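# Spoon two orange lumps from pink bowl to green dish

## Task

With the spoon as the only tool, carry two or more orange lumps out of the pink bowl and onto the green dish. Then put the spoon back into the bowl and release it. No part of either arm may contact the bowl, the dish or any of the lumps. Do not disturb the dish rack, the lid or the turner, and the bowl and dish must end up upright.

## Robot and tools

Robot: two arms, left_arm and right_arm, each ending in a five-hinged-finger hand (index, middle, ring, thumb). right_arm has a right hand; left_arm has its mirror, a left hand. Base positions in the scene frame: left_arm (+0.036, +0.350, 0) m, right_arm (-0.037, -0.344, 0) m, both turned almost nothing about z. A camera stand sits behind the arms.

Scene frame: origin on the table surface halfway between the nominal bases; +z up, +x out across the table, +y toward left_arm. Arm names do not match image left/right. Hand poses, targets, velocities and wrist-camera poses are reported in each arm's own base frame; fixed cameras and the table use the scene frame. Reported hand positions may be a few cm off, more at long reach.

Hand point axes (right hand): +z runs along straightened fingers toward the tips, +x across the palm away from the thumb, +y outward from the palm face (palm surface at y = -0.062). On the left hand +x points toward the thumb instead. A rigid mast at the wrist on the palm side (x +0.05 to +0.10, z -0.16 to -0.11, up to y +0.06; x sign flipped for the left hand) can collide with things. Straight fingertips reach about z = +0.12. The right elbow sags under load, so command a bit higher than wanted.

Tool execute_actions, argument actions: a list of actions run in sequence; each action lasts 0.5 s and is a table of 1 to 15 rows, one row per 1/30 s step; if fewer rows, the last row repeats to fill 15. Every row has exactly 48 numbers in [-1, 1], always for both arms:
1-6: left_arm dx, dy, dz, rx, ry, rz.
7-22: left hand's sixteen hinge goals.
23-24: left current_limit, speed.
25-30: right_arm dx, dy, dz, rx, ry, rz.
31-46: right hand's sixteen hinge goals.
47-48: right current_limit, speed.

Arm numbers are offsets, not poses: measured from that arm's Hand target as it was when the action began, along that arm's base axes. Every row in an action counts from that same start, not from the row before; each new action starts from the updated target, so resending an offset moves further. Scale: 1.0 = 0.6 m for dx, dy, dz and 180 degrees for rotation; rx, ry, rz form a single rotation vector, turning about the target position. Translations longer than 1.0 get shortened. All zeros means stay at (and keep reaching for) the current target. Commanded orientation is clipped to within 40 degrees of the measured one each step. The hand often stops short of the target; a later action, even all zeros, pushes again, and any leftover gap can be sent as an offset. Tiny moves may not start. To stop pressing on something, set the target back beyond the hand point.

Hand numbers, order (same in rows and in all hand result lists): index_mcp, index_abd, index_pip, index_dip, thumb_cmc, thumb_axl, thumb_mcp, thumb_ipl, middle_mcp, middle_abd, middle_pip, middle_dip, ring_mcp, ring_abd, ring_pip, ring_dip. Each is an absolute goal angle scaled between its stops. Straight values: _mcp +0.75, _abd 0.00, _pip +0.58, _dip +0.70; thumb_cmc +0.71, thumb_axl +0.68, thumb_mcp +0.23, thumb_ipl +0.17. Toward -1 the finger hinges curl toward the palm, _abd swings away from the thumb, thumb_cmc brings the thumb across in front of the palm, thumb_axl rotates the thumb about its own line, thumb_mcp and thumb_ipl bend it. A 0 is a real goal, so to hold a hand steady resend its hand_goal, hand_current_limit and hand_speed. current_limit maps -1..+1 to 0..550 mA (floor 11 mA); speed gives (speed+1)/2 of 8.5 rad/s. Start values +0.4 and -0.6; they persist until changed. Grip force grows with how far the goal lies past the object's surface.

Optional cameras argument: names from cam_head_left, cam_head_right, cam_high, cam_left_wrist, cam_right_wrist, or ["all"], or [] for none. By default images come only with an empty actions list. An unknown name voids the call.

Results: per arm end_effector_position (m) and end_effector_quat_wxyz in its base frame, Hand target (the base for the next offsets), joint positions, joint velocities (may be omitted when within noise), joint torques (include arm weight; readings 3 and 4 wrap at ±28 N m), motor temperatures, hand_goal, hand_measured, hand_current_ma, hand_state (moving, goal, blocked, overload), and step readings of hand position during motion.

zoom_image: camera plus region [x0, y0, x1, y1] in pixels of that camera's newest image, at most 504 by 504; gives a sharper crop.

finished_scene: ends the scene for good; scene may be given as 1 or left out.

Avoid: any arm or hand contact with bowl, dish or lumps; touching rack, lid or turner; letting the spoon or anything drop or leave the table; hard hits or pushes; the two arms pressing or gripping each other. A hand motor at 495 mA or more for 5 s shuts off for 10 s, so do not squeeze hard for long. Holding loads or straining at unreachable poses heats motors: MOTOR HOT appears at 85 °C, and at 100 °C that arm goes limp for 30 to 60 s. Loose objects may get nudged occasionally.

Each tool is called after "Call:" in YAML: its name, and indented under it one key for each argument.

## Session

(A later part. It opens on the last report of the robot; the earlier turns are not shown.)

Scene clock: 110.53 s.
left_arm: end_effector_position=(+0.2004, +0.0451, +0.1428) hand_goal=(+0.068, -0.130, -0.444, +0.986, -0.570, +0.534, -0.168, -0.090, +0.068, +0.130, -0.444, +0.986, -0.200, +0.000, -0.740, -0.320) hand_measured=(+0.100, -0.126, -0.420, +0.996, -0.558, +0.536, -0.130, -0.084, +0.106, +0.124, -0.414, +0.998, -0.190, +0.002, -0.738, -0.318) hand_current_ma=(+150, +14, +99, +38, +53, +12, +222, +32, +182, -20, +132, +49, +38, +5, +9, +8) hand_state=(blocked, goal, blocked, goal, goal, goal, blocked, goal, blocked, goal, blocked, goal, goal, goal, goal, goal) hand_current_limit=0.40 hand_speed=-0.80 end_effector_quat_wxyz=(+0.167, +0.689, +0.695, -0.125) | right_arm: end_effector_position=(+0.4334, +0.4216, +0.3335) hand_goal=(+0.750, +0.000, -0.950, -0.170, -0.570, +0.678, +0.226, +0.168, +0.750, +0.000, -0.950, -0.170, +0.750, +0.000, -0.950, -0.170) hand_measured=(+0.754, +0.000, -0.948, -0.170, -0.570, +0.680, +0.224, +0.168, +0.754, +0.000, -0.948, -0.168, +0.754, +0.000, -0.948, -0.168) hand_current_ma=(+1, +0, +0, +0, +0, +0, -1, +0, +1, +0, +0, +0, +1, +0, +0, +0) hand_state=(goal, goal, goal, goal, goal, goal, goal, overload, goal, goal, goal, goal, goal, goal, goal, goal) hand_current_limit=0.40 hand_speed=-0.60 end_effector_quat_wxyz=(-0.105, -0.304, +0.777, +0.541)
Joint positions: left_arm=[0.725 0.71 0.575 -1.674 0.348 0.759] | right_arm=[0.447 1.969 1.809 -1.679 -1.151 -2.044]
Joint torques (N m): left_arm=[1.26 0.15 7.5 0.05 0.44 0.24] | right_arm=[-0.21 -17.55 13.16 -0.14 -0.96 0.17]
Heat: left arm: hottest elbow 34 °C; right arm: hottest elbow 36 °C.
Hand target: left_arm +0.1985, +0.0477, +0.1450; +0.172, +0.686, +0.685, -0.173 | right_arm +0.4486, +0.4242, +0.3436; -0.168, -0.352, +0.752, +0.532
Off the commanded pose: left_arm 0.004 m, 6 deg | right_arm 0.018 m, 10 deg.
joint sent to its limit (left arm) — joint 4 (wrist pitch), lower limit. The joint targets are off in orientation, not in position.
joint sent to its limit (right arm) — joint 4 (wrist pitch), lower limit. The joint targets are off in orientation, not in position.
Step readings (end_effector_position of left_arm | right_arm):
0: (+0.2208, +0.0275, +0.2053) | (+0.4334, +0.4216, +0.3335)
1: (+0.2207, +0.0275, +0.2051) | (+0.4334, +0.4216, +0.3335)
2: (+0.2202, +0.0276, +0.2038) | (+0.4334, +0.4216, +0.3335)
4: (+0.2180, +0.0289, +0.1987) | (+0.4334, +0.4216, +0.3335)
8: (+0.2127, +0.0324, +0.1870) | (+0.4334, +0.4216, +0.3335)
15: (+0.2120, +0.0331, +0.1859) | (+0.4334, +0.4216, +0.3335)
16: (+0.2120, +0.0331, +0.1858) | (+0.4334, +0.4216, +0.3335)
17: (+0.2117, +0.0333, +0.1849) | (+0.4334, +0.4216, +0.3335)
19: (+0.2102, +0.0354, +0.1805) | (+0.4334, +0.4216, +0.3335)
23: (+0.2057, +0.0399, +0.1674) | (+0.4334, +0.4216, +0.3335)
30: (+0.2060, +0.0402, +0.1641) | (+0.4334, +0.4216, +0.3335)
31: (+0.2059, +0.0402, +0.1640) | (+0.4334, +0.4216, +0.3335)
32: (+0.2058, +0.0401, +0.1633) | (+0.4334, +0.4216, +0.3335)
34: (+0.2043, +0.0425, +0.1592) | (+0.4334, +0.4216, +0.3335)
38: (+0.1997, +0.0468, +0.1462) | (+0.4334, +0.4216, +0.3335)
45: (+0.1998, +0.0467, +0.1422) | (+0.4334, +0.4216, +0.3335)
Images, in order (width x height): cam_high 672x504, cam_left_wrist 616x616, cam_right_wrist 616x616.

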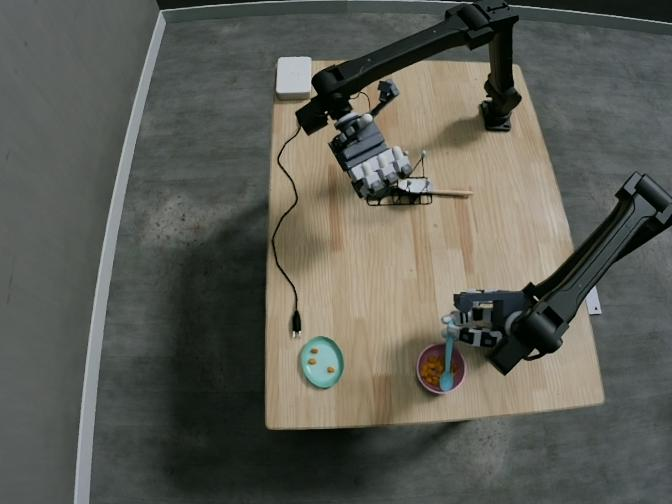

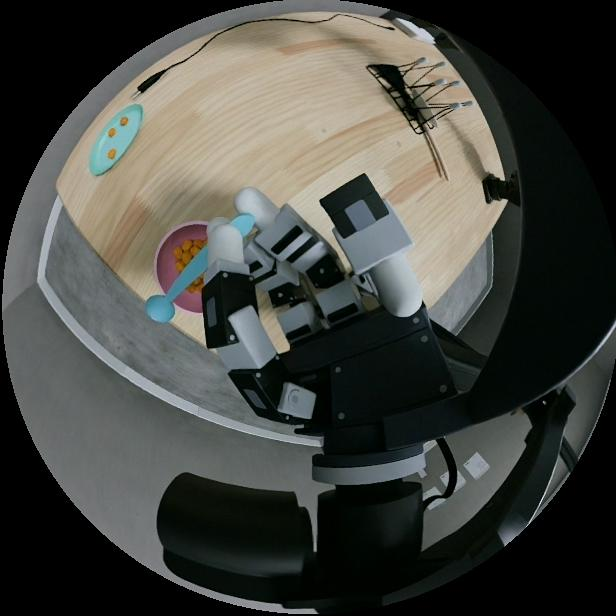

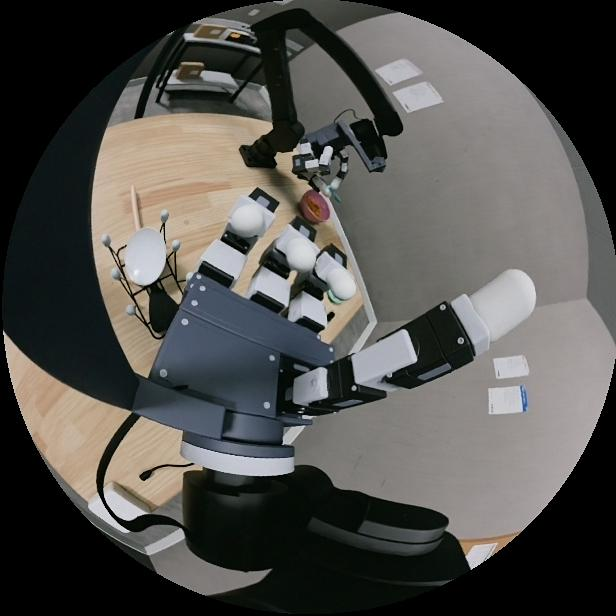

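Call:
execute_actions:
  actions:
    - [[0.006,-0.007,-0.035,0,0,0,0.0685,-0.13,-0.445,0.986,-0.571,0.533,-0.169,-0.09,0.0685,0.13,-0.445,0.986,-0.2,0,-0.74,-0.32,0.4,-0.8,0,0,0,0,0,0,0.75,0,-0.95,-0.17,-0.571,0.678,0.226,0.168,0.75,0,-0.95,-0.17,0.75,0,-0.95,-0.17,0.4,-0.6]]
    - [[0.006,-0.007,-0.035,0,0,0,0.0685,-0.13,-0.445,0.986,-0.571,0.533,-0.169,-0.09,0.0685,0.13,-0.445,0.986,-0.2,0,-0.74,-0.32,0.4,-0.8,0,0,0,0,0,0,0.75,0,-0.95,-0.17,-0.571,0.678,0.226,0.168,0.75,0,-0.95,-0.17,0.75,0,-0.95,-0.17,0.4,-0.6]]
  cameras: ["cam_high","cam_left_wrist","cam_right_wrist"]

Call:
zoom_image:
  camera: "cam_high"
  region: [400, 290, 500, 400]

Call:
zoom_image:
  camera: "cam_left_wrist"
  region: [90, 120, 290, 350]

Call:
zoom_image:
  camera: "cam_right_wrist"
  region: [260, 140, 350, 230]

Scene clock: 112.30 s.
left_arm: end_effector_position=(+0.2023, +0.0398, +0.1039) hand_goal=(+0.068, -0.130, -0.444, +0.986, -0.570, +0.534, -0.168, -0.090, +0.068, +0.130, -0.444, +0.986, -0.200, +0.000, -0.740, -0.320) hand_measured=(+0.100, -0.126, -0.420, +0.996, -0.558, +0.536, -0.130, -0.084, +0.106, +0.124, -0.414, +0.998, -0.190, +0.002, -0.738, -0.318) hand_current_ma=(+150, +14, +99, +38, +53, +12, +222, +32, +182, -20, +132, +49, +38, +5, +9, +8) hand_state=(blocked, goal, blocked, goal, goal, goal, blocked, goal, blocked, goal, blocked, goal, goal, goal, goal, goal) hand_current_limit=0.40 hand_speed=-0.80 end_effector_quat_wxyz=(+0.173, +0.685, +0.687, -0.172) | right_arm: end_effector_position=(+0.4334, +0.4216, +0.3335) hand_goal=(+0.750, +0.000, -0.950, -0.170, -0.570, +0.678, +0.226, +0.168, +0.750, +0.000, -0.950, -0.170, +0.750, +0.000, -0.950, -0.170) hand_measured=(+0.754, +0.000, -0.948, -0.170, -0.570, +0.680, +0.224, +0.168, +0.754, +0.000, -0.948, -0.168, +0.754, +0.000, -0.948, -0.168) hand_current_ma=(+1, +0, +0, +0, +0, +0, -1, +0, +1, +0, +0, +0, +1, +0, +0, +0) hand_state=(goal, goal, goal, goal, goal, goal, goal, overload, goal, goal, goal, goal, goal, goal, goal, goal) hand_current_limit=0.40 hand_speed=-0.60 end_effector_quat_wxyz=(-0.105, -0.304, +0.777, +0.541)
Joint positions: left_arm=[0.718 0.831 0.515 -1.593 0.365 0.779] | right_arm=[0.447 1.969 1.809 -1.679 -1.151 -2.044]
Joint torques (N m): left_arm=[-1.49 -0.79 6.8 0.47 0.67 0.05] | right_arm=[0.03 -17.61 13.11 -0.12 -0.94 0.16]
Heat: left arm: hottest elbow 34 °C; right arm: hottest elbow 36 °C.
Hand target: left_arm +0.2057, +0.0393, +0.1030; +0.172, +0.686, +0.685, -0.173 | right_arm +0.4486, +0.4242, +0.3436; -0.168, -0.352, +0.752, +0.532
Off the commanded pose: left_arm 0.003 m, 0 deg | right_arm 0.018 m, 10 deg.
joint sent to its limit (right arm) — joint 4 (wrist pitch), lower limit. The joint targets are off in orientation, not in position.
Step readings (end_effector_position of left_arm | right_arm):
0: (+0.2004, +0.0451, +0.1428) | (+0.4334, +0.4216, +0.3335)
1: (+0.2004, +0.0451, +0.1427) | (+0.4334, +0.4216, +0.3335)
2: (+0.2005, +0.0449, +0.1421) | (+0.4334, +0.4216, +0.3335)
4: (+0.2008, +0.0443, +0.1385) | (+0.4334, +0.4216, +0.3335)
8: (+0.1994, +0.0417, +0.1264) | (+0.4334, +0.4216, +0.3335)
15: (+0.1987, +0.0401, +0.1227) | (+0.4334, +0.4216, +0.3335)
16: (+0.1987, +0.0401, +0.1225) | (+0.4334, +0.4216, +0.3335)
17: (+0.1994, +0.0403, +0.1217) | (+0.4334, +0.4216, +0.3335)
19: (+0.2012, +0.0409, +0.1177) | (+0.4334, +0.4216, +0.3335)
23: (+0.1999, +0.0393, +0.1070) | (+0.4334, +0.4216, +0.3335)
30: (+0.2019, +0.0395, +0.1040) | (+0.4334, +0.4216, +0.3335)
Images, in order (width x height): cam_high 672x504, cam_left_wrist 616x616, cam_right_wrist 616x616.

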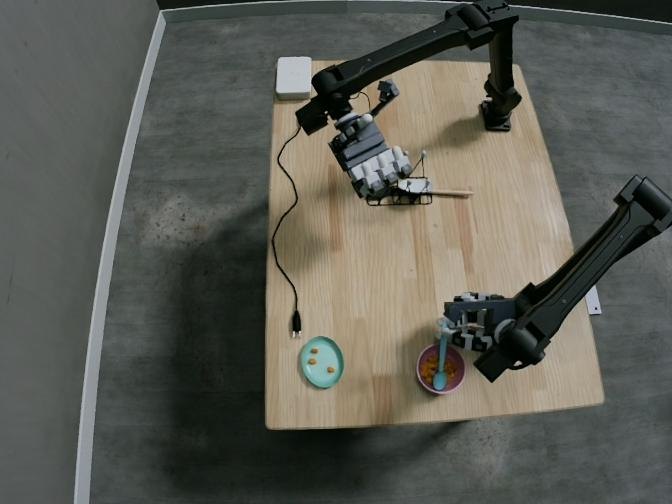

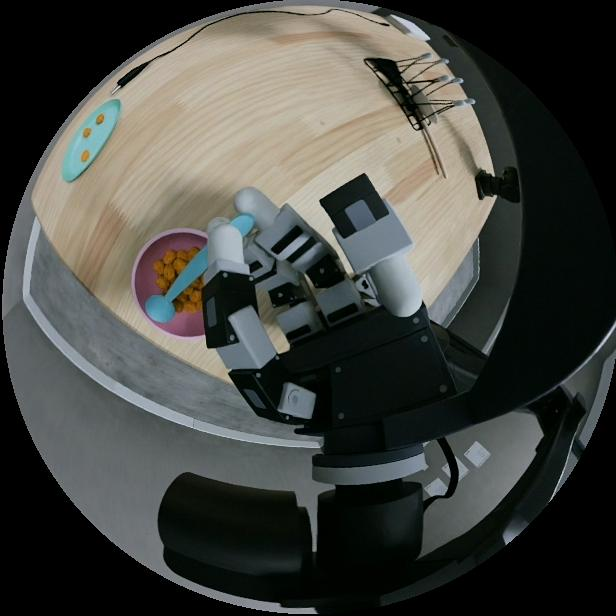

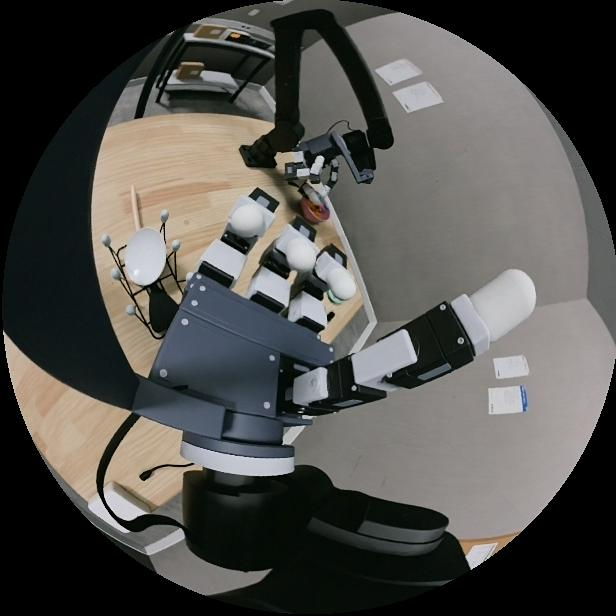

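Scaled by 4.582 from the camera's 672x504 image, which has a finer 960x720 frame.

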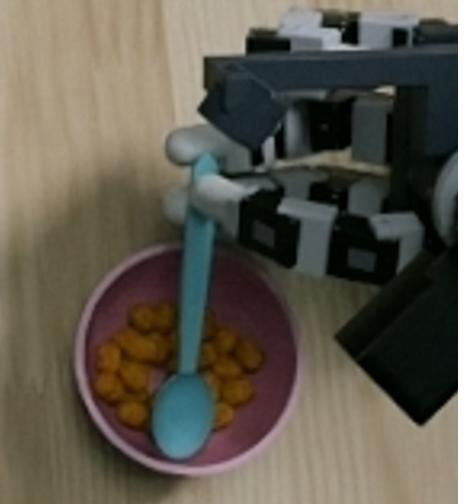

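Scaled by 2.191 from the camera's 616x616 image, which has a finer 880x880 frame.

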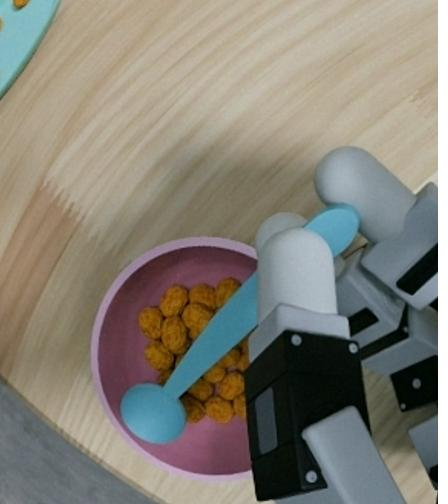

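Scaled by 5.600 from the camera's 616x616 image, which has a finer 880x880 frame.

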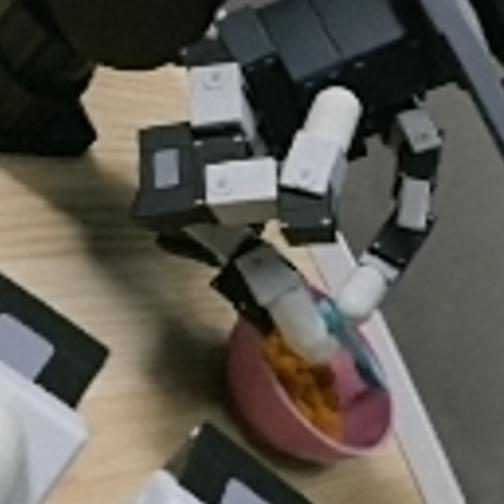

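Call:
execute_actions:
  actions:
    - [[0,-0.032,0,0,0,0,0.0685,-0.13,-0.445,0.986,-0.571,0.533,-0.169,-0.09,0.0685,0.13,-0.445,0.986,-0.2,0,-0.74,-0.32,0.4,-0.8,0,0,0,0,0,0,0.75,0,-0.95,-0.17,-0.571,0.678,0.226,0.168,0.75,0,-0.95,-0.17,0.75,0,-0.95,-0.17,0.4,-0.6]]
    - [[0,0,-0.025,0,0,0,0.0685,-0.13,-0.445,0.986,-0.571,0.533,-0.169,-0.09,0.0685,0.13,-0.445,0.986,-0.2,0,-0.74,-0.32,0.4,-0.8,0,0,0,0,0,0,0.75,0,-0.95,-0.17,-0.571,0.678,0.226,0.168,0.75,0,-0.95,-0.17,0.75,0,-0.95,-0.17,0.4,-0.6]]
  cameras: ["cam_high","cam_left_wrist","cam_right_wrist"]

Call:
zoom_image:
  camera: "cam_high"
  region: [400, 290, 500, 400]

Call:
zoom_image:
  camera: "cam_left_wrist"
  region: [90, 120, 290, 350]

Call:
zoom_image:
  camera: "cam_right_wrist"
  region: [260, 140, 350, 230]

Scene clock: 113.83 s.
left_arm: end_effector_position=(+0.2027, +0.0209, +0.0885) hand_goal=(+0.068, -0.130, -0.444, +0.986, -0.570, +0.534, -0.168, -0.090, +0.068, +0.130, -0.444, +0.986, -0.200, +0.000, -0.740, -0.320) hand_measured=(+0.100, -0.126, -0.420, +0.996, -0.558, +0.536, -0.130, -0.084, +0.106, +0.124, -0.414, +0.998, -0.190, +0.002, -0.738, -0.318) hand_current_ma=(+150, +14, +99, +38, +53, +12, +222, +32, +182, -20, +132, +49, +38, +5, +9, +8) hand_state=(blocked, goal, blocked, goal, goal, goal, blocked, goal, blocked, goal, blocked, goal, goal, goal, goal, goal) hand_current_limit=0.40 hand_speed=-0.80 end_effector_quat_wxyz=(+0.173, +0.685, +0.687, -0.173) | right_arm: end_effector_position=(+0.4334, +0.4216, +0.3335) hand_goal=(+0.750, +0.000, -0.950, -0.170, -0.570, +0.678, +0.226, +0.168, +0.750, +0.000, -0.950, -0.170, +0.750, +0.000, -0.950, -0.170) hand_measured=(+0.754, +0.000, -0.948, -0.170, -0.570, +0.680, +0.224, +0.168, +0.754, +0.000, -0.948, -0.168, +0.754, +0.000, -0.948, -0.168) hand_current_ma=(+1, +0, +0, +0, +0, +0, -1, +0, +1, +0, +0, +0, +1, +0, +0, +0) hand_state=(goal, goal, goal, goal, goal, goal, goal, overload, goal, goal, goal, goal, goal, goal, goal, goal) hand_current_limit=0.40 hand_speed=-0.60 end_effector_quat_wxyz=(-0.105, -0.304, +0.777, +0.541)
Joint positions: left_arm=[0.618 0.796 0.46 -1.537 0.397 0.676] | right_arm=[0.447 1.969 1.809 -1.679 -1.151 -2.044]
Joint torques (N m): left_arm=[-1.49 -0.56 6.9 0.51 0.64 0.05] | right_arm=[-0.15 -17.67 13.14 -0.2 -0.94 0.17]
Heat: left arm: hottest elbow 34 °C; right arm: hottest elbow 36 °C.
Hand target: left_arm +0.2056, +0.0201, +0.0881; +0.172, +0.686, +0.685, -0.173 | right_arm +0.4486, +0.4242, +0.3436; -0.168, -0.352, +0.752, +0.532
Off the commanded pose: left_arm 0.003 m, 0 deg | right_arm 0.018 m, 10 deg.
joint sent to its limit (right arm) — joint 4 (wrist pitch), lower limit. The joint targets are off in orientation, not in position.
Step readings (end_effector_position of left_arm | right_arm):
0: (+0.2023, +0.0399, +0.1039) | (+0.4334, +0.4216, +0.3335)
1: (+0.2024, +0.0398, +0.1039) | (+0.4334, +0.4216, +0.3335)
2: (+0.2026, +0.0385, +0.1036) | (+0.4334, +0.4216, +0.3335)
4: (+0.2034, +0.0328, +0.1030) | (+0.4334, +0.4216, +0.3335)
8: (+0.2021, +0.0209, +0.1009) | (+0.4334, +0.4216, +0.3335)
15: (+0.2020, +0.0197, +0.1007) | (+0.4334, +0.4216, +0.3335)
16: (+0.2021, +0.0198, +0.1006) | (+0.4334, +0.4216, +0.3335)
17: (+0.2024, +0.0201, +0.0997) | (+0.4334, +0.4216, +0.3335)
19: (+0.2032, +0.0209, +0.0969) | (+0.4334, +0.4216, +0.3335)
23: (+0.2015, +0.0200, +0.0898) | (+0.4334, +0.4216, +0.3335)
30: (+0.2025, +0.0208, +0.0885) | (+0.4334, +0.4216, +0.3335)
Images, in order (width x height): cam_high 672x504, cam_left_wrist 616x616, cam_right_wrist 616x616.

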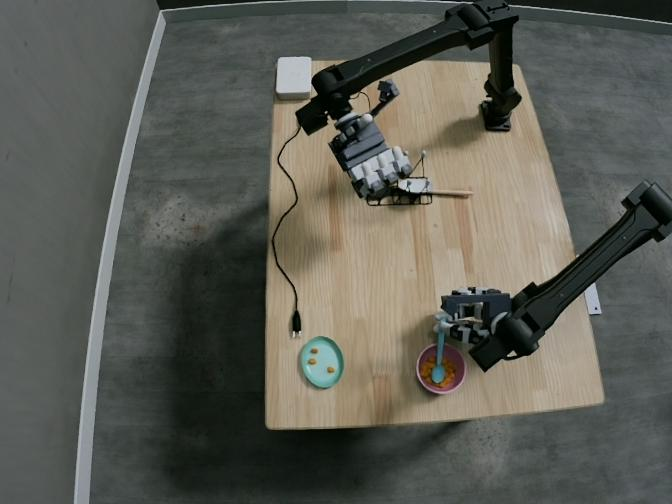

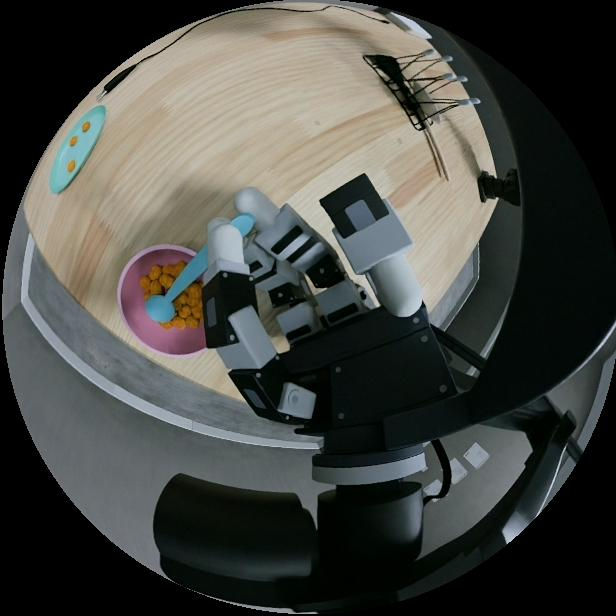

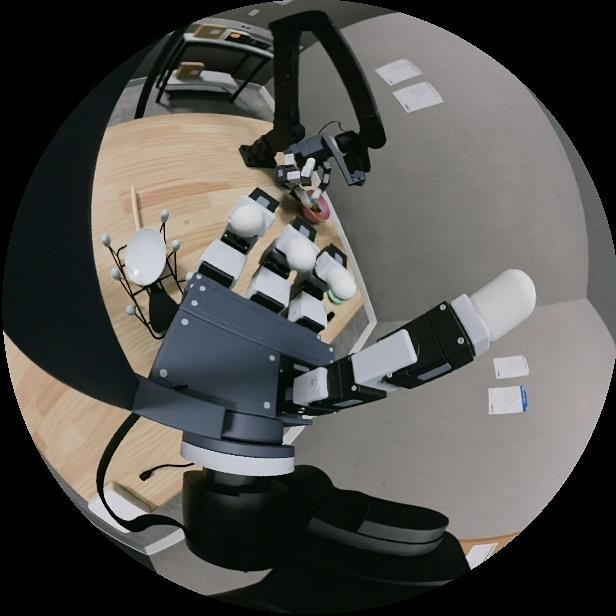

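Scaled by 4.582 from the camera's 672x504 image, which has a finer 960x720 frame.

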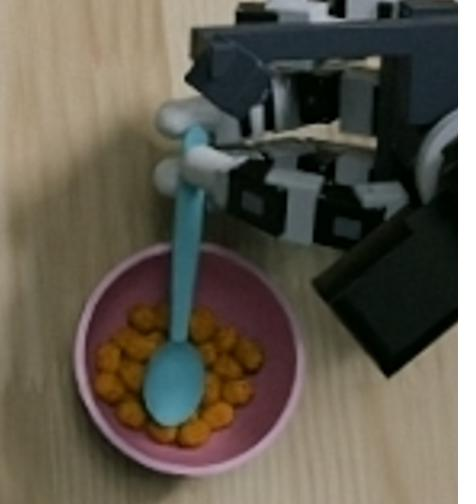

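Scaled by 2.191 from the camera's 616x616 image, which has a finer 880x880 frame.

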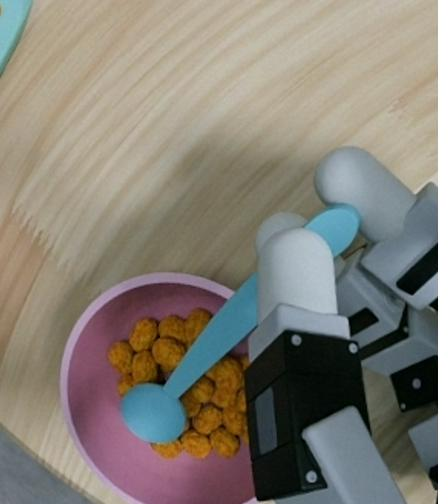

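Scaled by 5.600 from the camera's 616x616 image, which has a finer 880x880 frame.

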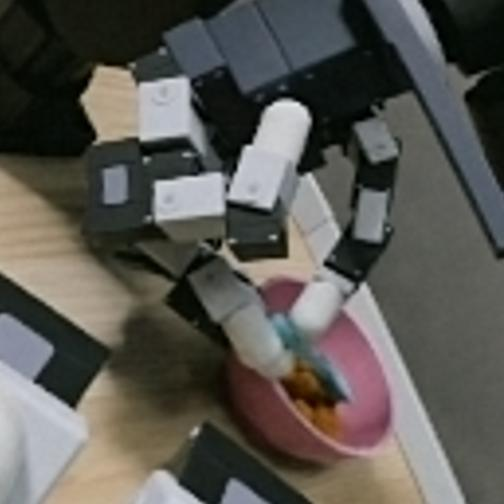

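Call:
execute_actions:
  actions:
    - [[0,0,-0.02,0,0,0,0.0685,-0.13,-0.445,0.986,-0.571,0.533,-0.169,-0.09,0.0685,0.13,-0.445,0.986,-0.2,0,-0.74,-0.32,0.4,-0.8,0,0,0,0,0,0,0.75,0,-0.95,-0.17,-0.571,0.678,0.226,0.168,0.75,0,-0.95,-0.17,0.75,0,-0.95,-0.17,0.4,-0.6]]
  cameras: ["cam_high","cam_left_wrist","cam_right_wrist"]

Call:
zoom_image:
  camera: "cam_high"
  region: [400, 290, 500, 400]

Call:
zoom_image:
  camera: "cam_left_wrist"
  region: [90, 120, 290, 350]

Call:
zoom_image:
  camera: "cam_right_wrist"
  region: [260, 140, 350, 230]

Scene clock: 114.80 s.
left_arm: end_effector_position=(+0.2030, +0.0212, +0.0771) hand_goal=(+0.068, -0.130, -0.444, +0.986, -0.570, +0.534, -0.168, -0.090, +0.068, +0.130, -0.444, +0.986, -0.200, +0.000, -0.740, -0.320) hand_measured=(+0.100, -0.126, -0.420, +0.996, -0.558, +0.536, -0.130, -0.084, +0.106, +0.124, -0.414, +0.998, -0.190, +0.002, -0.738, -0.318) hand_current_ma=(+150, +14, +99, +38, +53, +12, +222, +32, +182, -20, +132, +49, +38, +5, +9, +8) hand_state=(blocked, goal, blocked, goal, goal, goal, blocked, goal, blocked, goal, blocked, goal, goal, goal, goal, goal) hand_current_limit=0.40 hand_speed=-0.80 end_effector_quat_wxyz=(+0.173, +0.685, +0.687, -0.171) | right_arm: end_effector_position=(+0.4334, +0.4216, +0.3335) hand_goal=(+0.750, +0.000, -0.950, -0.170, -0.570, +0.678, +0.226, +0.168, +0.750, +0.000, -0.950, -0.170, +0.750, +0.000, -0.950, -0.170) hand_measured=(+0.754, +0.000, -0.948, -0.170, -0.570, +0.680, +0.224, +0.168, +0.754, +0.000, -0.948, -0.168, +0.754, +0.000, -0.948, -0.168) hand_current_ma=(+1, +0, +0, +0, +0, +0, -1, +0, +1, +0, +0, +0, +1, +0, +0, +0) hand_state=(goal, goal, goal, goal, goal, goal, goal, overload, goal, goal, goal, goal, goal, goal, goal, goal) hand_current_limit=0.40 hand_speed=-0.60 end_effector_quat_wxyz=(-0.105, -0.304, +0.777, +0.541)
Joint positions: left_arm=[0.618 0.812 0.435 -1.492 0.397 0.675] | right_arm=[0.447 1.969 1.809 -1.679 -1.151 -2.044]
Joint torques (N m): left_arm=[-1.61 -0.21 6.64 0.55 0.67 0.03] | right_arm=[-0.15 -17.73 13.12 -0.13 -0.96 0.17]
Heat: left arm: hottest elbow 34 °C; right arm: hottest elbow 36 °C.
Hand target: left_arm +0.2056, +0.0201, +0.0760; +0.172, +0.686, +0.686, -0.174 | right_arm +0.4486, +0.4242, +0.3436; -0.168, -0.352, +0.752, +0.532
Off the commanded pose: left_arm 0.003 m, 0 deg | right_arm 0.018 m, 10 deg.
joint sent to its limit (right arm) — joint 4 (wrist pitch), lower limit. The joint targets are off in orientation, not in position.
Step readings (end_effector_position of left_arm | right_arm):
0: (+0.2027, +0.0210, +0.0885) | (+0.4334, +0.4216, +0.3335)
1: (+0.2028, +0.0210, +0.0884) | (+0.4334, +0.4216, +0.3335)
2: (+0.2030, +0.0211, +0.0878) | (+0.4334, +0.4216, +0.3335)
4: (+0.2035, +0.0215, +0.0853) | (+0.4334, +0.4216, +0.3335)
8: (+0.2019, +0.0204, +0.0786) | (+0.4334, +0.4216, +0.3335)
15: (+0.2029, +0.0211, +0.0771) | (+0.4334, +0.4216, +0.3335)
Images, in order (width x height): cam_high 672x504, cam_left_wrist 616x616, cam_right_wrist 616x616.

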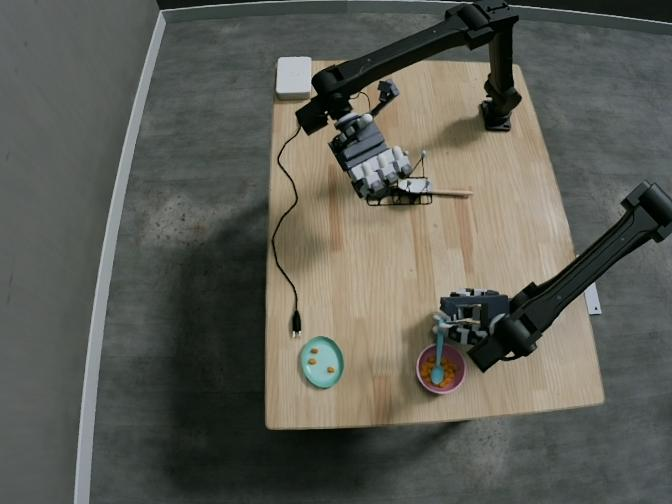

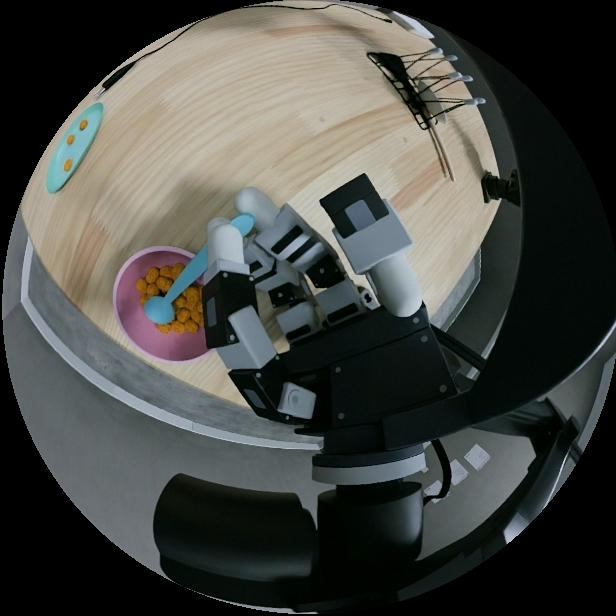

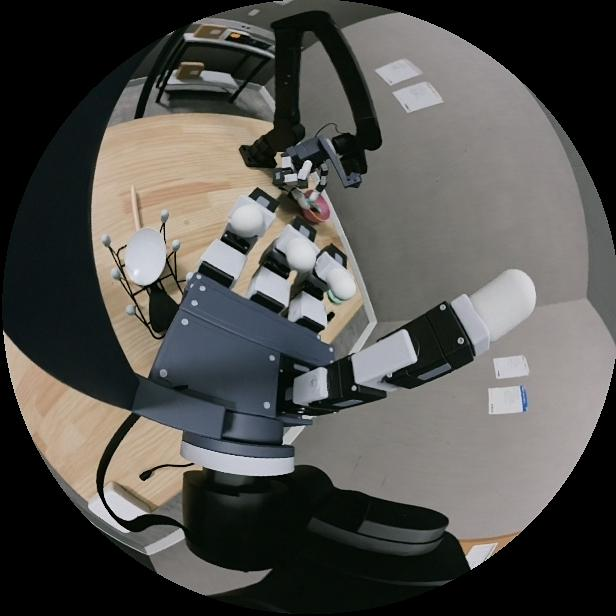

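Scaled by 4.582 from the camera's 672x504 image, which has a finer 960x720 frame.

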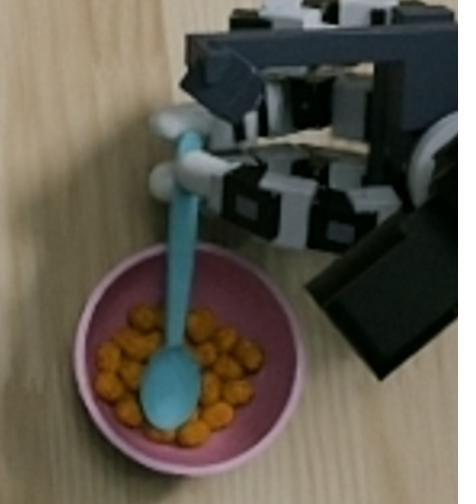

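Scaled by 2.191 from the camera's 616x616 image, which has a finer 880x880 frame.

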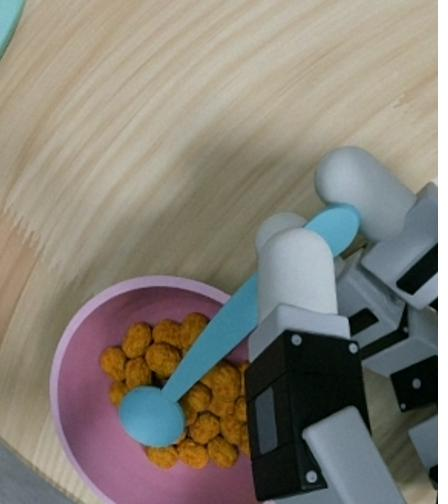

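Scaled by 5.600 from the camera's 616x616 image, which has a finer 880x880 frame.

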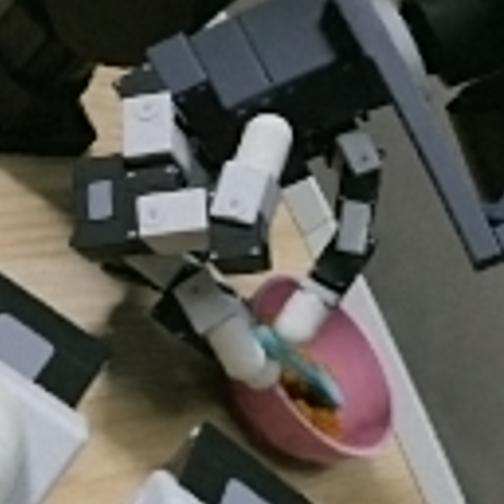

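Call:
execute_actions:
  actions:
    - [[0,0,-0.012,0,0,0,0.0685,-0.13,-0.445,0.986,-0.571,0.533,-0.169,-0.09,0.0685,0.13,-0.445,0.986,-0.2,0,-0.74,-0.32,0.4,-0.8,0,0,0,0,0,0,0.75,0,-0.95,-0.17,-0.571,0.678,0.226,0.168,0.75,0,-0.95,-0.17,0.75,0,-0.95,-0.17,0.4,-0.6]]
  cameras: ["cam_high","cam_left_wrist","cam_right_wrist"]

Call:
zoom_image:
  camera: "cam_high"
  region: [400, 290, 500, 400]

Call:
zoom_image:
  camera: "cam_left_wrist"
  region: [90, 120, 290, 350]

Call:
zoom_image:
  camera: "cam_right_wrist"
  region: [260, 140, 350, 230]

Scene clock: 115.73 s.
left_arm: end_effector_position=(+0.2036, +0.0215, +0.0705) hand_goal=(+0.068, -0.130, -0.444, +0.986, -0.570, +0.534, -0.168, -0.090, +0.068, +0.130, -0.444, +0.986, -0.200, +0.000, -0.740, -0.320) hand_measured=(+0.098, -0.126, -0.422, +0.996, -0.558, +0.534, -0.130, -0.084, +0.110, +0.124, -0.414, +0.998, -0.190, +0.002, -0.738, -0.318) hand_current_ma=(+138, +14, +89, +38, +53, +3, +222, +34, +195, -20, +133, +49, +38, +5, +9, +8) hand_state=(blocked, goal, blocked, goal, goal, goal, blocked, goal, blocked, goal, blocked, goal, goal, goal, goal, goal) hand_current_limit=0.40 hand_speed=-0.80 end_effector_quat_wxyz=(+0.173, +0.685, +0.687, -0.170) | right_arm: end_effector_position=(+0.4334, +0.4216, +0.3335) hand_goal=(+0.750, +0.000, -0.950, -0.170, -0.570, +0.678, +0.226, +0.168, +0.750, +0.000, -0.950, -0.170, +0.750, +0.000, -0.950, -0.170) hand_measured=(+0.754, +0.000, -0.948, -0.170, -0.570, +0.680, +0.224, +0.168, +0.754, +0.000, -0.948, -0.168, +0.754, +0.000, -0.948, -0.168) hand_current_ma=(+1, +0, +0, +0, +0, +0, -1, +0, +1, +0, +0, +0, +1, +0, +0, +0) hand_state=(goal, goal, goal, goal, goal, goal, goal, overload, goal, goal, goal, goal, goal, goal, goal, goal) hand_current_limit=0.40 hand_speed=-0.60 end_effector_quat_wxyz=(-0.105, -0.304, +0.777, +0.541)
Joint positions: left_arm=[0.617 0.824 0.421 -1.464 0.397 0.675] | right_arm=[0.447 1.969 1.809 -1.679 -1.151 -2.044]
Joint torques (N m): left_arm=[-1.26 -0.21 6.54 0.51 0.65 0.06] | right_arm=[-0.26 -17.73 13.16 -0.21 -0.95 0.17]
Heat: left arm: hottest elbow 34 °C; right arm: hottest elbow 36 °C.
Hand target: left_arm +0.2056, +0.0200, +0.0688; +0.172, +0.686, +0.685, -0.174 | right_arm +0.4486, +0.4242, +0.3436; -0.168, -0.352, +0.752, +0.532
Off the commanded pose: left_arm 0.003 m, 0 deg | right_arm 0.018 m, 10 deg.
joint sent to its limit (right arm) — joint 4 (wrist pitch), lower limit. The joint targets are off in orientation, not in position.
Step readings (end_effector_position of left_arm | right_arm):
0: (+0.2031, +0.0212, +0.0771) | (+0.4334, +0.4216, +0.3335)
1: (+0.2031, +0.0212, +0.0771) | (+0.4334, +0.4216, +0.3335)
2: (+0.2034, +0.0214, +0.0768) | (+0.4334, +0.4216, +0.3335)
4: (+0.2037, +0.0217, +0.0752) | (+0.4334, +0.4216, +0.3335)
8: (+0.2032, +0.0213, +0.0715) | (+0.4334, +0.4216, +0.3335)
15: (+0.2035, +0.0215, +0.0705) | (+0.4334, +0.4216, +0.3335)
Images, in order (width x height): cam_high 672x504, cam_left_wrist 616x616, cam_right_wrist 616x616.

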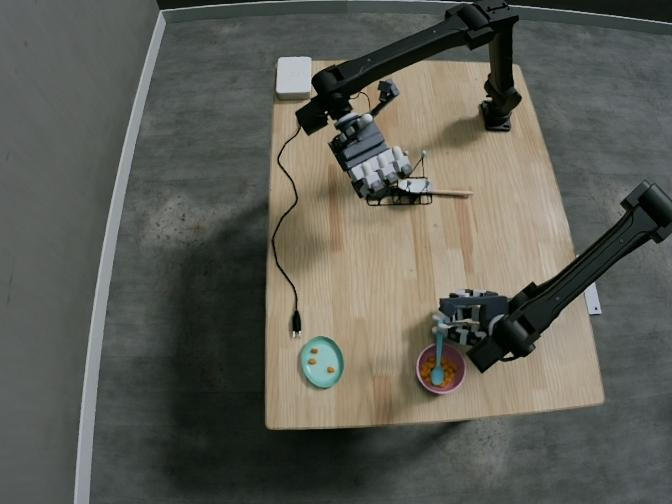

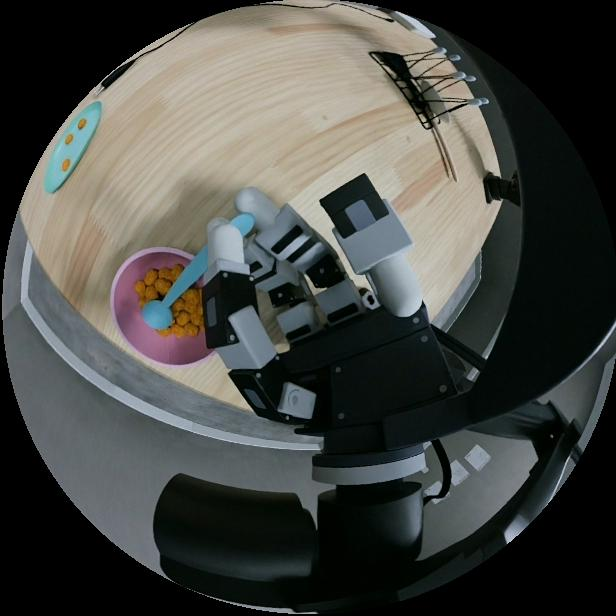

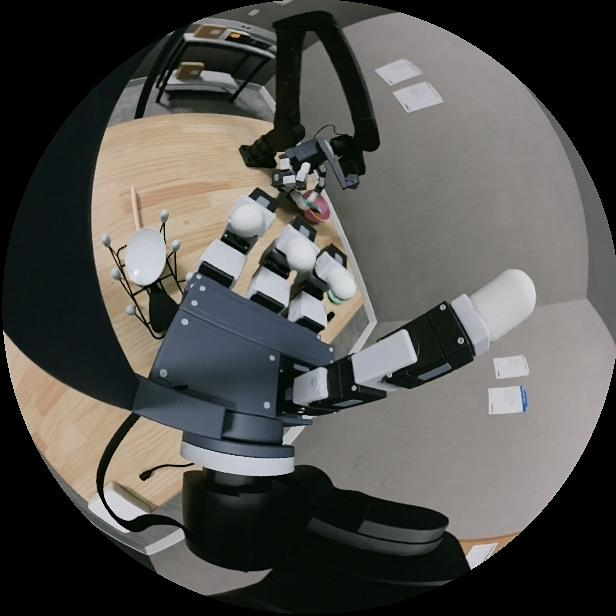

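Scaled by 4.582 from the camera's 672x504 image, which has a finer 960x720 frame.

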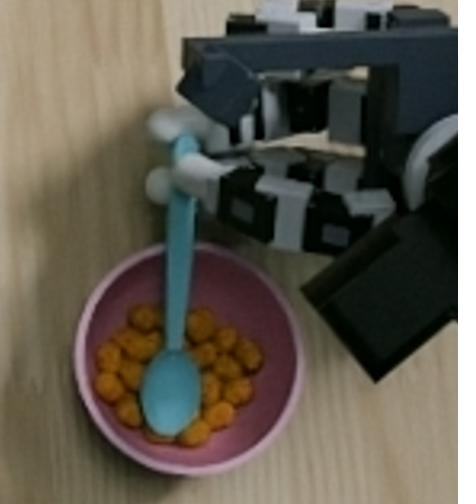

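Scaled by 2.191 from the camera's 616x616 image, which has a finer 880x880 frame.

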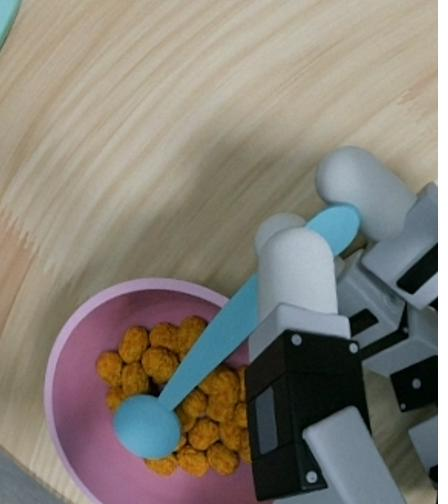

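Scaled by 5.600 from the camera's 616x616 image, which has a finer 880x880 frame.

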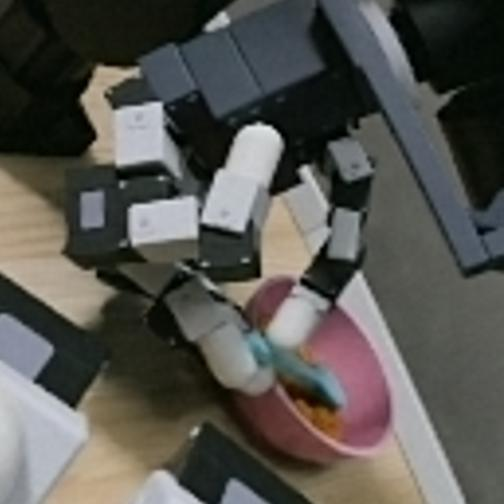

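Call:
execute_actions:
  actions:
    - [[0,0,0,0,0,0,0.098,-0.13,-0.422,0.986,-0.571,0.533,0.05,-0.09,0.108,0.13,-0.415,0.986,-0.2,0,-0.74,-0.32,0.4,-0.85,0,0,0,0,0,0,0.75,0,-0.95,-0.17,-0.571,0.678,0.226,0.168,0.75,0,-0.95,-0.17,0.75,0,-0.95,-0.17,0.4,-0.6]]
  cameras: ["cam_high","cam_left_wrist","cam_right_wrist"]

Call:
zoom_image:
  camera: "cam_high"
  region: [400, 290, 500, 400]

Call:
zoom_image:
  camera: "cam_left_wrist"
  region: [90, 120, 290, 350]

Call:
zoom_image:
  camera: "cam_right_wrist"
  region: [260, 140, 350, 230]

Scene clock: 117.40 s.
left_arm: end_effector_position=(+0.2035, +0.0214, +0.0704) hand_goal=(+0.098, -0.130, -0.422, +0.986, -0.570, +0.534, +0.050, -0.090, +0.108, +0.130, -0.414, +0.986, -0.200, +0.000, -0.740, -0.320) hand_measured=(+0.104, -0.126, -0.420, +0.990, -0.560, +0.534, +0.042, -0.088, +0.118, +0.128, -0.406, +0.990, -0.190, +0.002, -0.738, -0.318) hand_current_ma=(+22, +14, +9, +12, +43, +3, -38, +6, +46, -6, +35, +14, +38, +5, +9, +8) hand_state=(goal, goal, goal, goal, goal, goal, goal, goal, goal, goal, goal, goal, goal, goal, goal, goal) hand_current_limit=0.40 hand_speed=-0.85 end_effector_quat_wxyz=(+0.173, +0.685, +0.687, -0.171) | right_arm: end_effector_position=(+0.4334, +0.4216, +0.3335) hand_goal=(+0.750, +0.000, -0.950, -0.170, -0.570, +0.678, +0.226, +0.168, +0.750, +0.000, -0.950, -0.170, +0.750, +0.000, -0.950, -0.170) hand_measured=(+0.754, +0.000, -0.948, -0.170, -0.570, +0.680, +0.224, +0.168, +0.754, +0.000, -0.948, -0.168, +0.754, +0.000, -0.948, -0.168) hand_current_ma=(+1, +0, +0, +0, +0, +0, -1, +0, +1, +0, +0, +0, +1, +0, +0, +0) hand_state=(goal, goal, goal, goal, goal, goal, goal, overload, goal, goal, goal, goal, goal, goal, goal, goal) hand_current_limit=0.40 hand_speed=-0.60 end_effector_quat_wxyz=(-0.105, -0.304, +0.777, +0.541)
Joint positions: left_arm=[0.617 0.825 0.421 -1.464 0.397 0.675] | right_arm=[0.447 1.969 1.809 -1.679 -1.151 -2.044]
Joint torques (N m): left_arm=[-1.49 -0.73 6.58 0.58 0.64 0.03] | right_arm=[-0.38 -17.32 13.09 -0.16 -0.96 0.17]
Heat: left arm: hottest elbow 34 °C; right arm: hottest elbow 36 °C.
Hand target: left_arm +0.2056, +0.0200, +0.0688; +0.172, +0.686, +0.685, -0.174 | right_arm +0.4486, +0.4242, +0.3436; -0.168, -0.352, +0.752, +0.532
Off the commanded pose: left_arm 0.003 m, 0 deg | right_arm 0.018 m, 10 deg.
joint sent to its limit (right arm) — joint 4 (wrist pitch), lower limit. The joint targets are off in orientation, not in position.
Step readings (end_effector_position of left_arm | right_arm):
0: (+0.2036, +0.0215, +0.0705) | (+0.4334, +0.4216, +0.3335)
1: (+0.2036, +0.0215, +0.0705) | (+0.4334, +0.4216, +0.3335)
2: (+0.2036, +0.0215, +0.0705) | (+0.4334, +0.4216, +0.3335)
4: (+0.2035, +0.0215, +0.0705) | (+0.4334, +0.4216, +0.3335)
8: (+0.2035, +0.0214, +0.0704) | (+0.4334, +0.4216, +0.3335)
15: (+0.2035, +0.0214, +0.0704) | (+0.4334, +0.4216, +0.3335)
Images, in order (width x height): cam_high 672x504, cam_left_wrist 616x616, cam_right_wrist 616x616.

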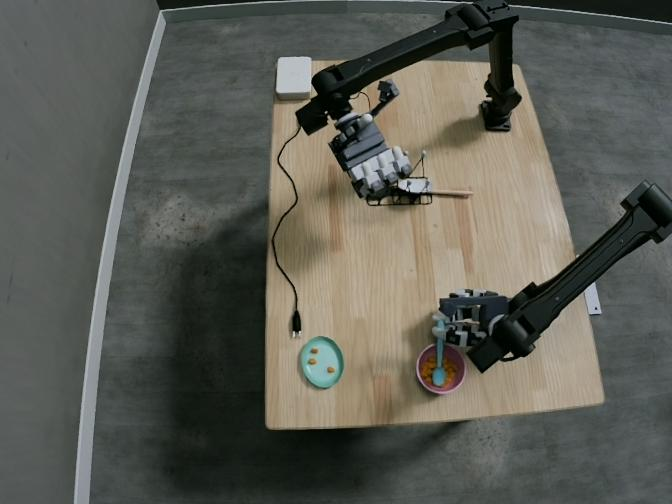

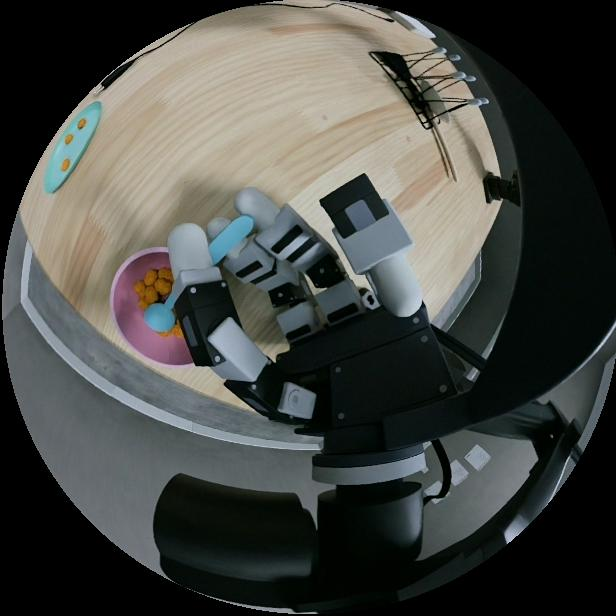

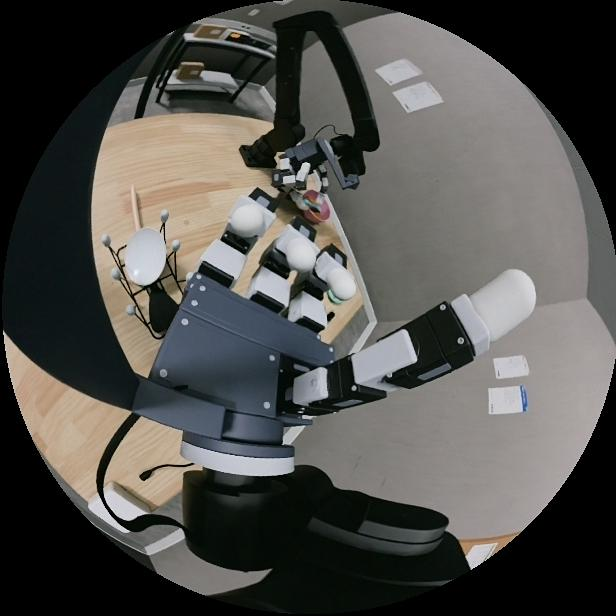

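Scaled by 4.582 from the camera's 672x504 image, which has a finer 960x720 frame.

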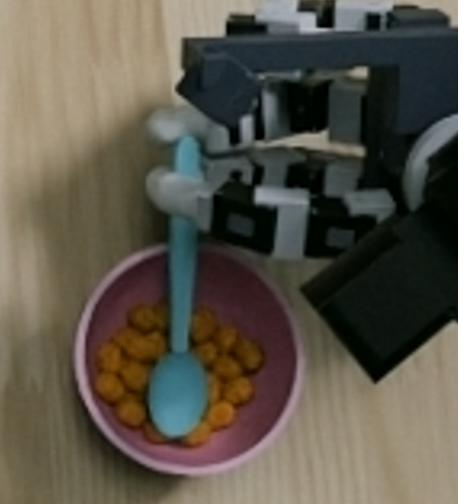

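Scaled by 2.191 from the camera's 616x616 image, which has a finer 880x880 frame.

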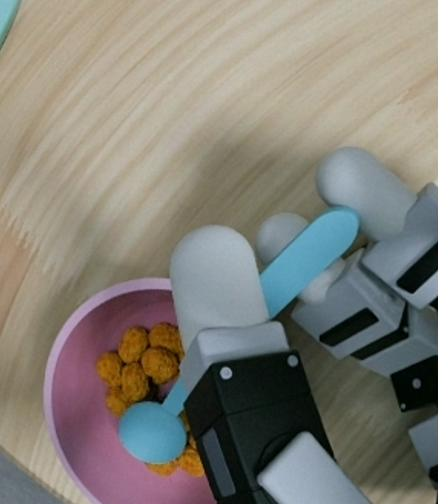

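Scaled by 5.600 from the camera's 616x616 image, which has a finer 880x880 frame.

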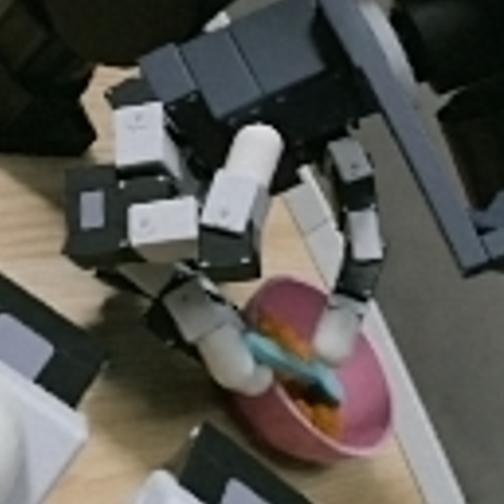

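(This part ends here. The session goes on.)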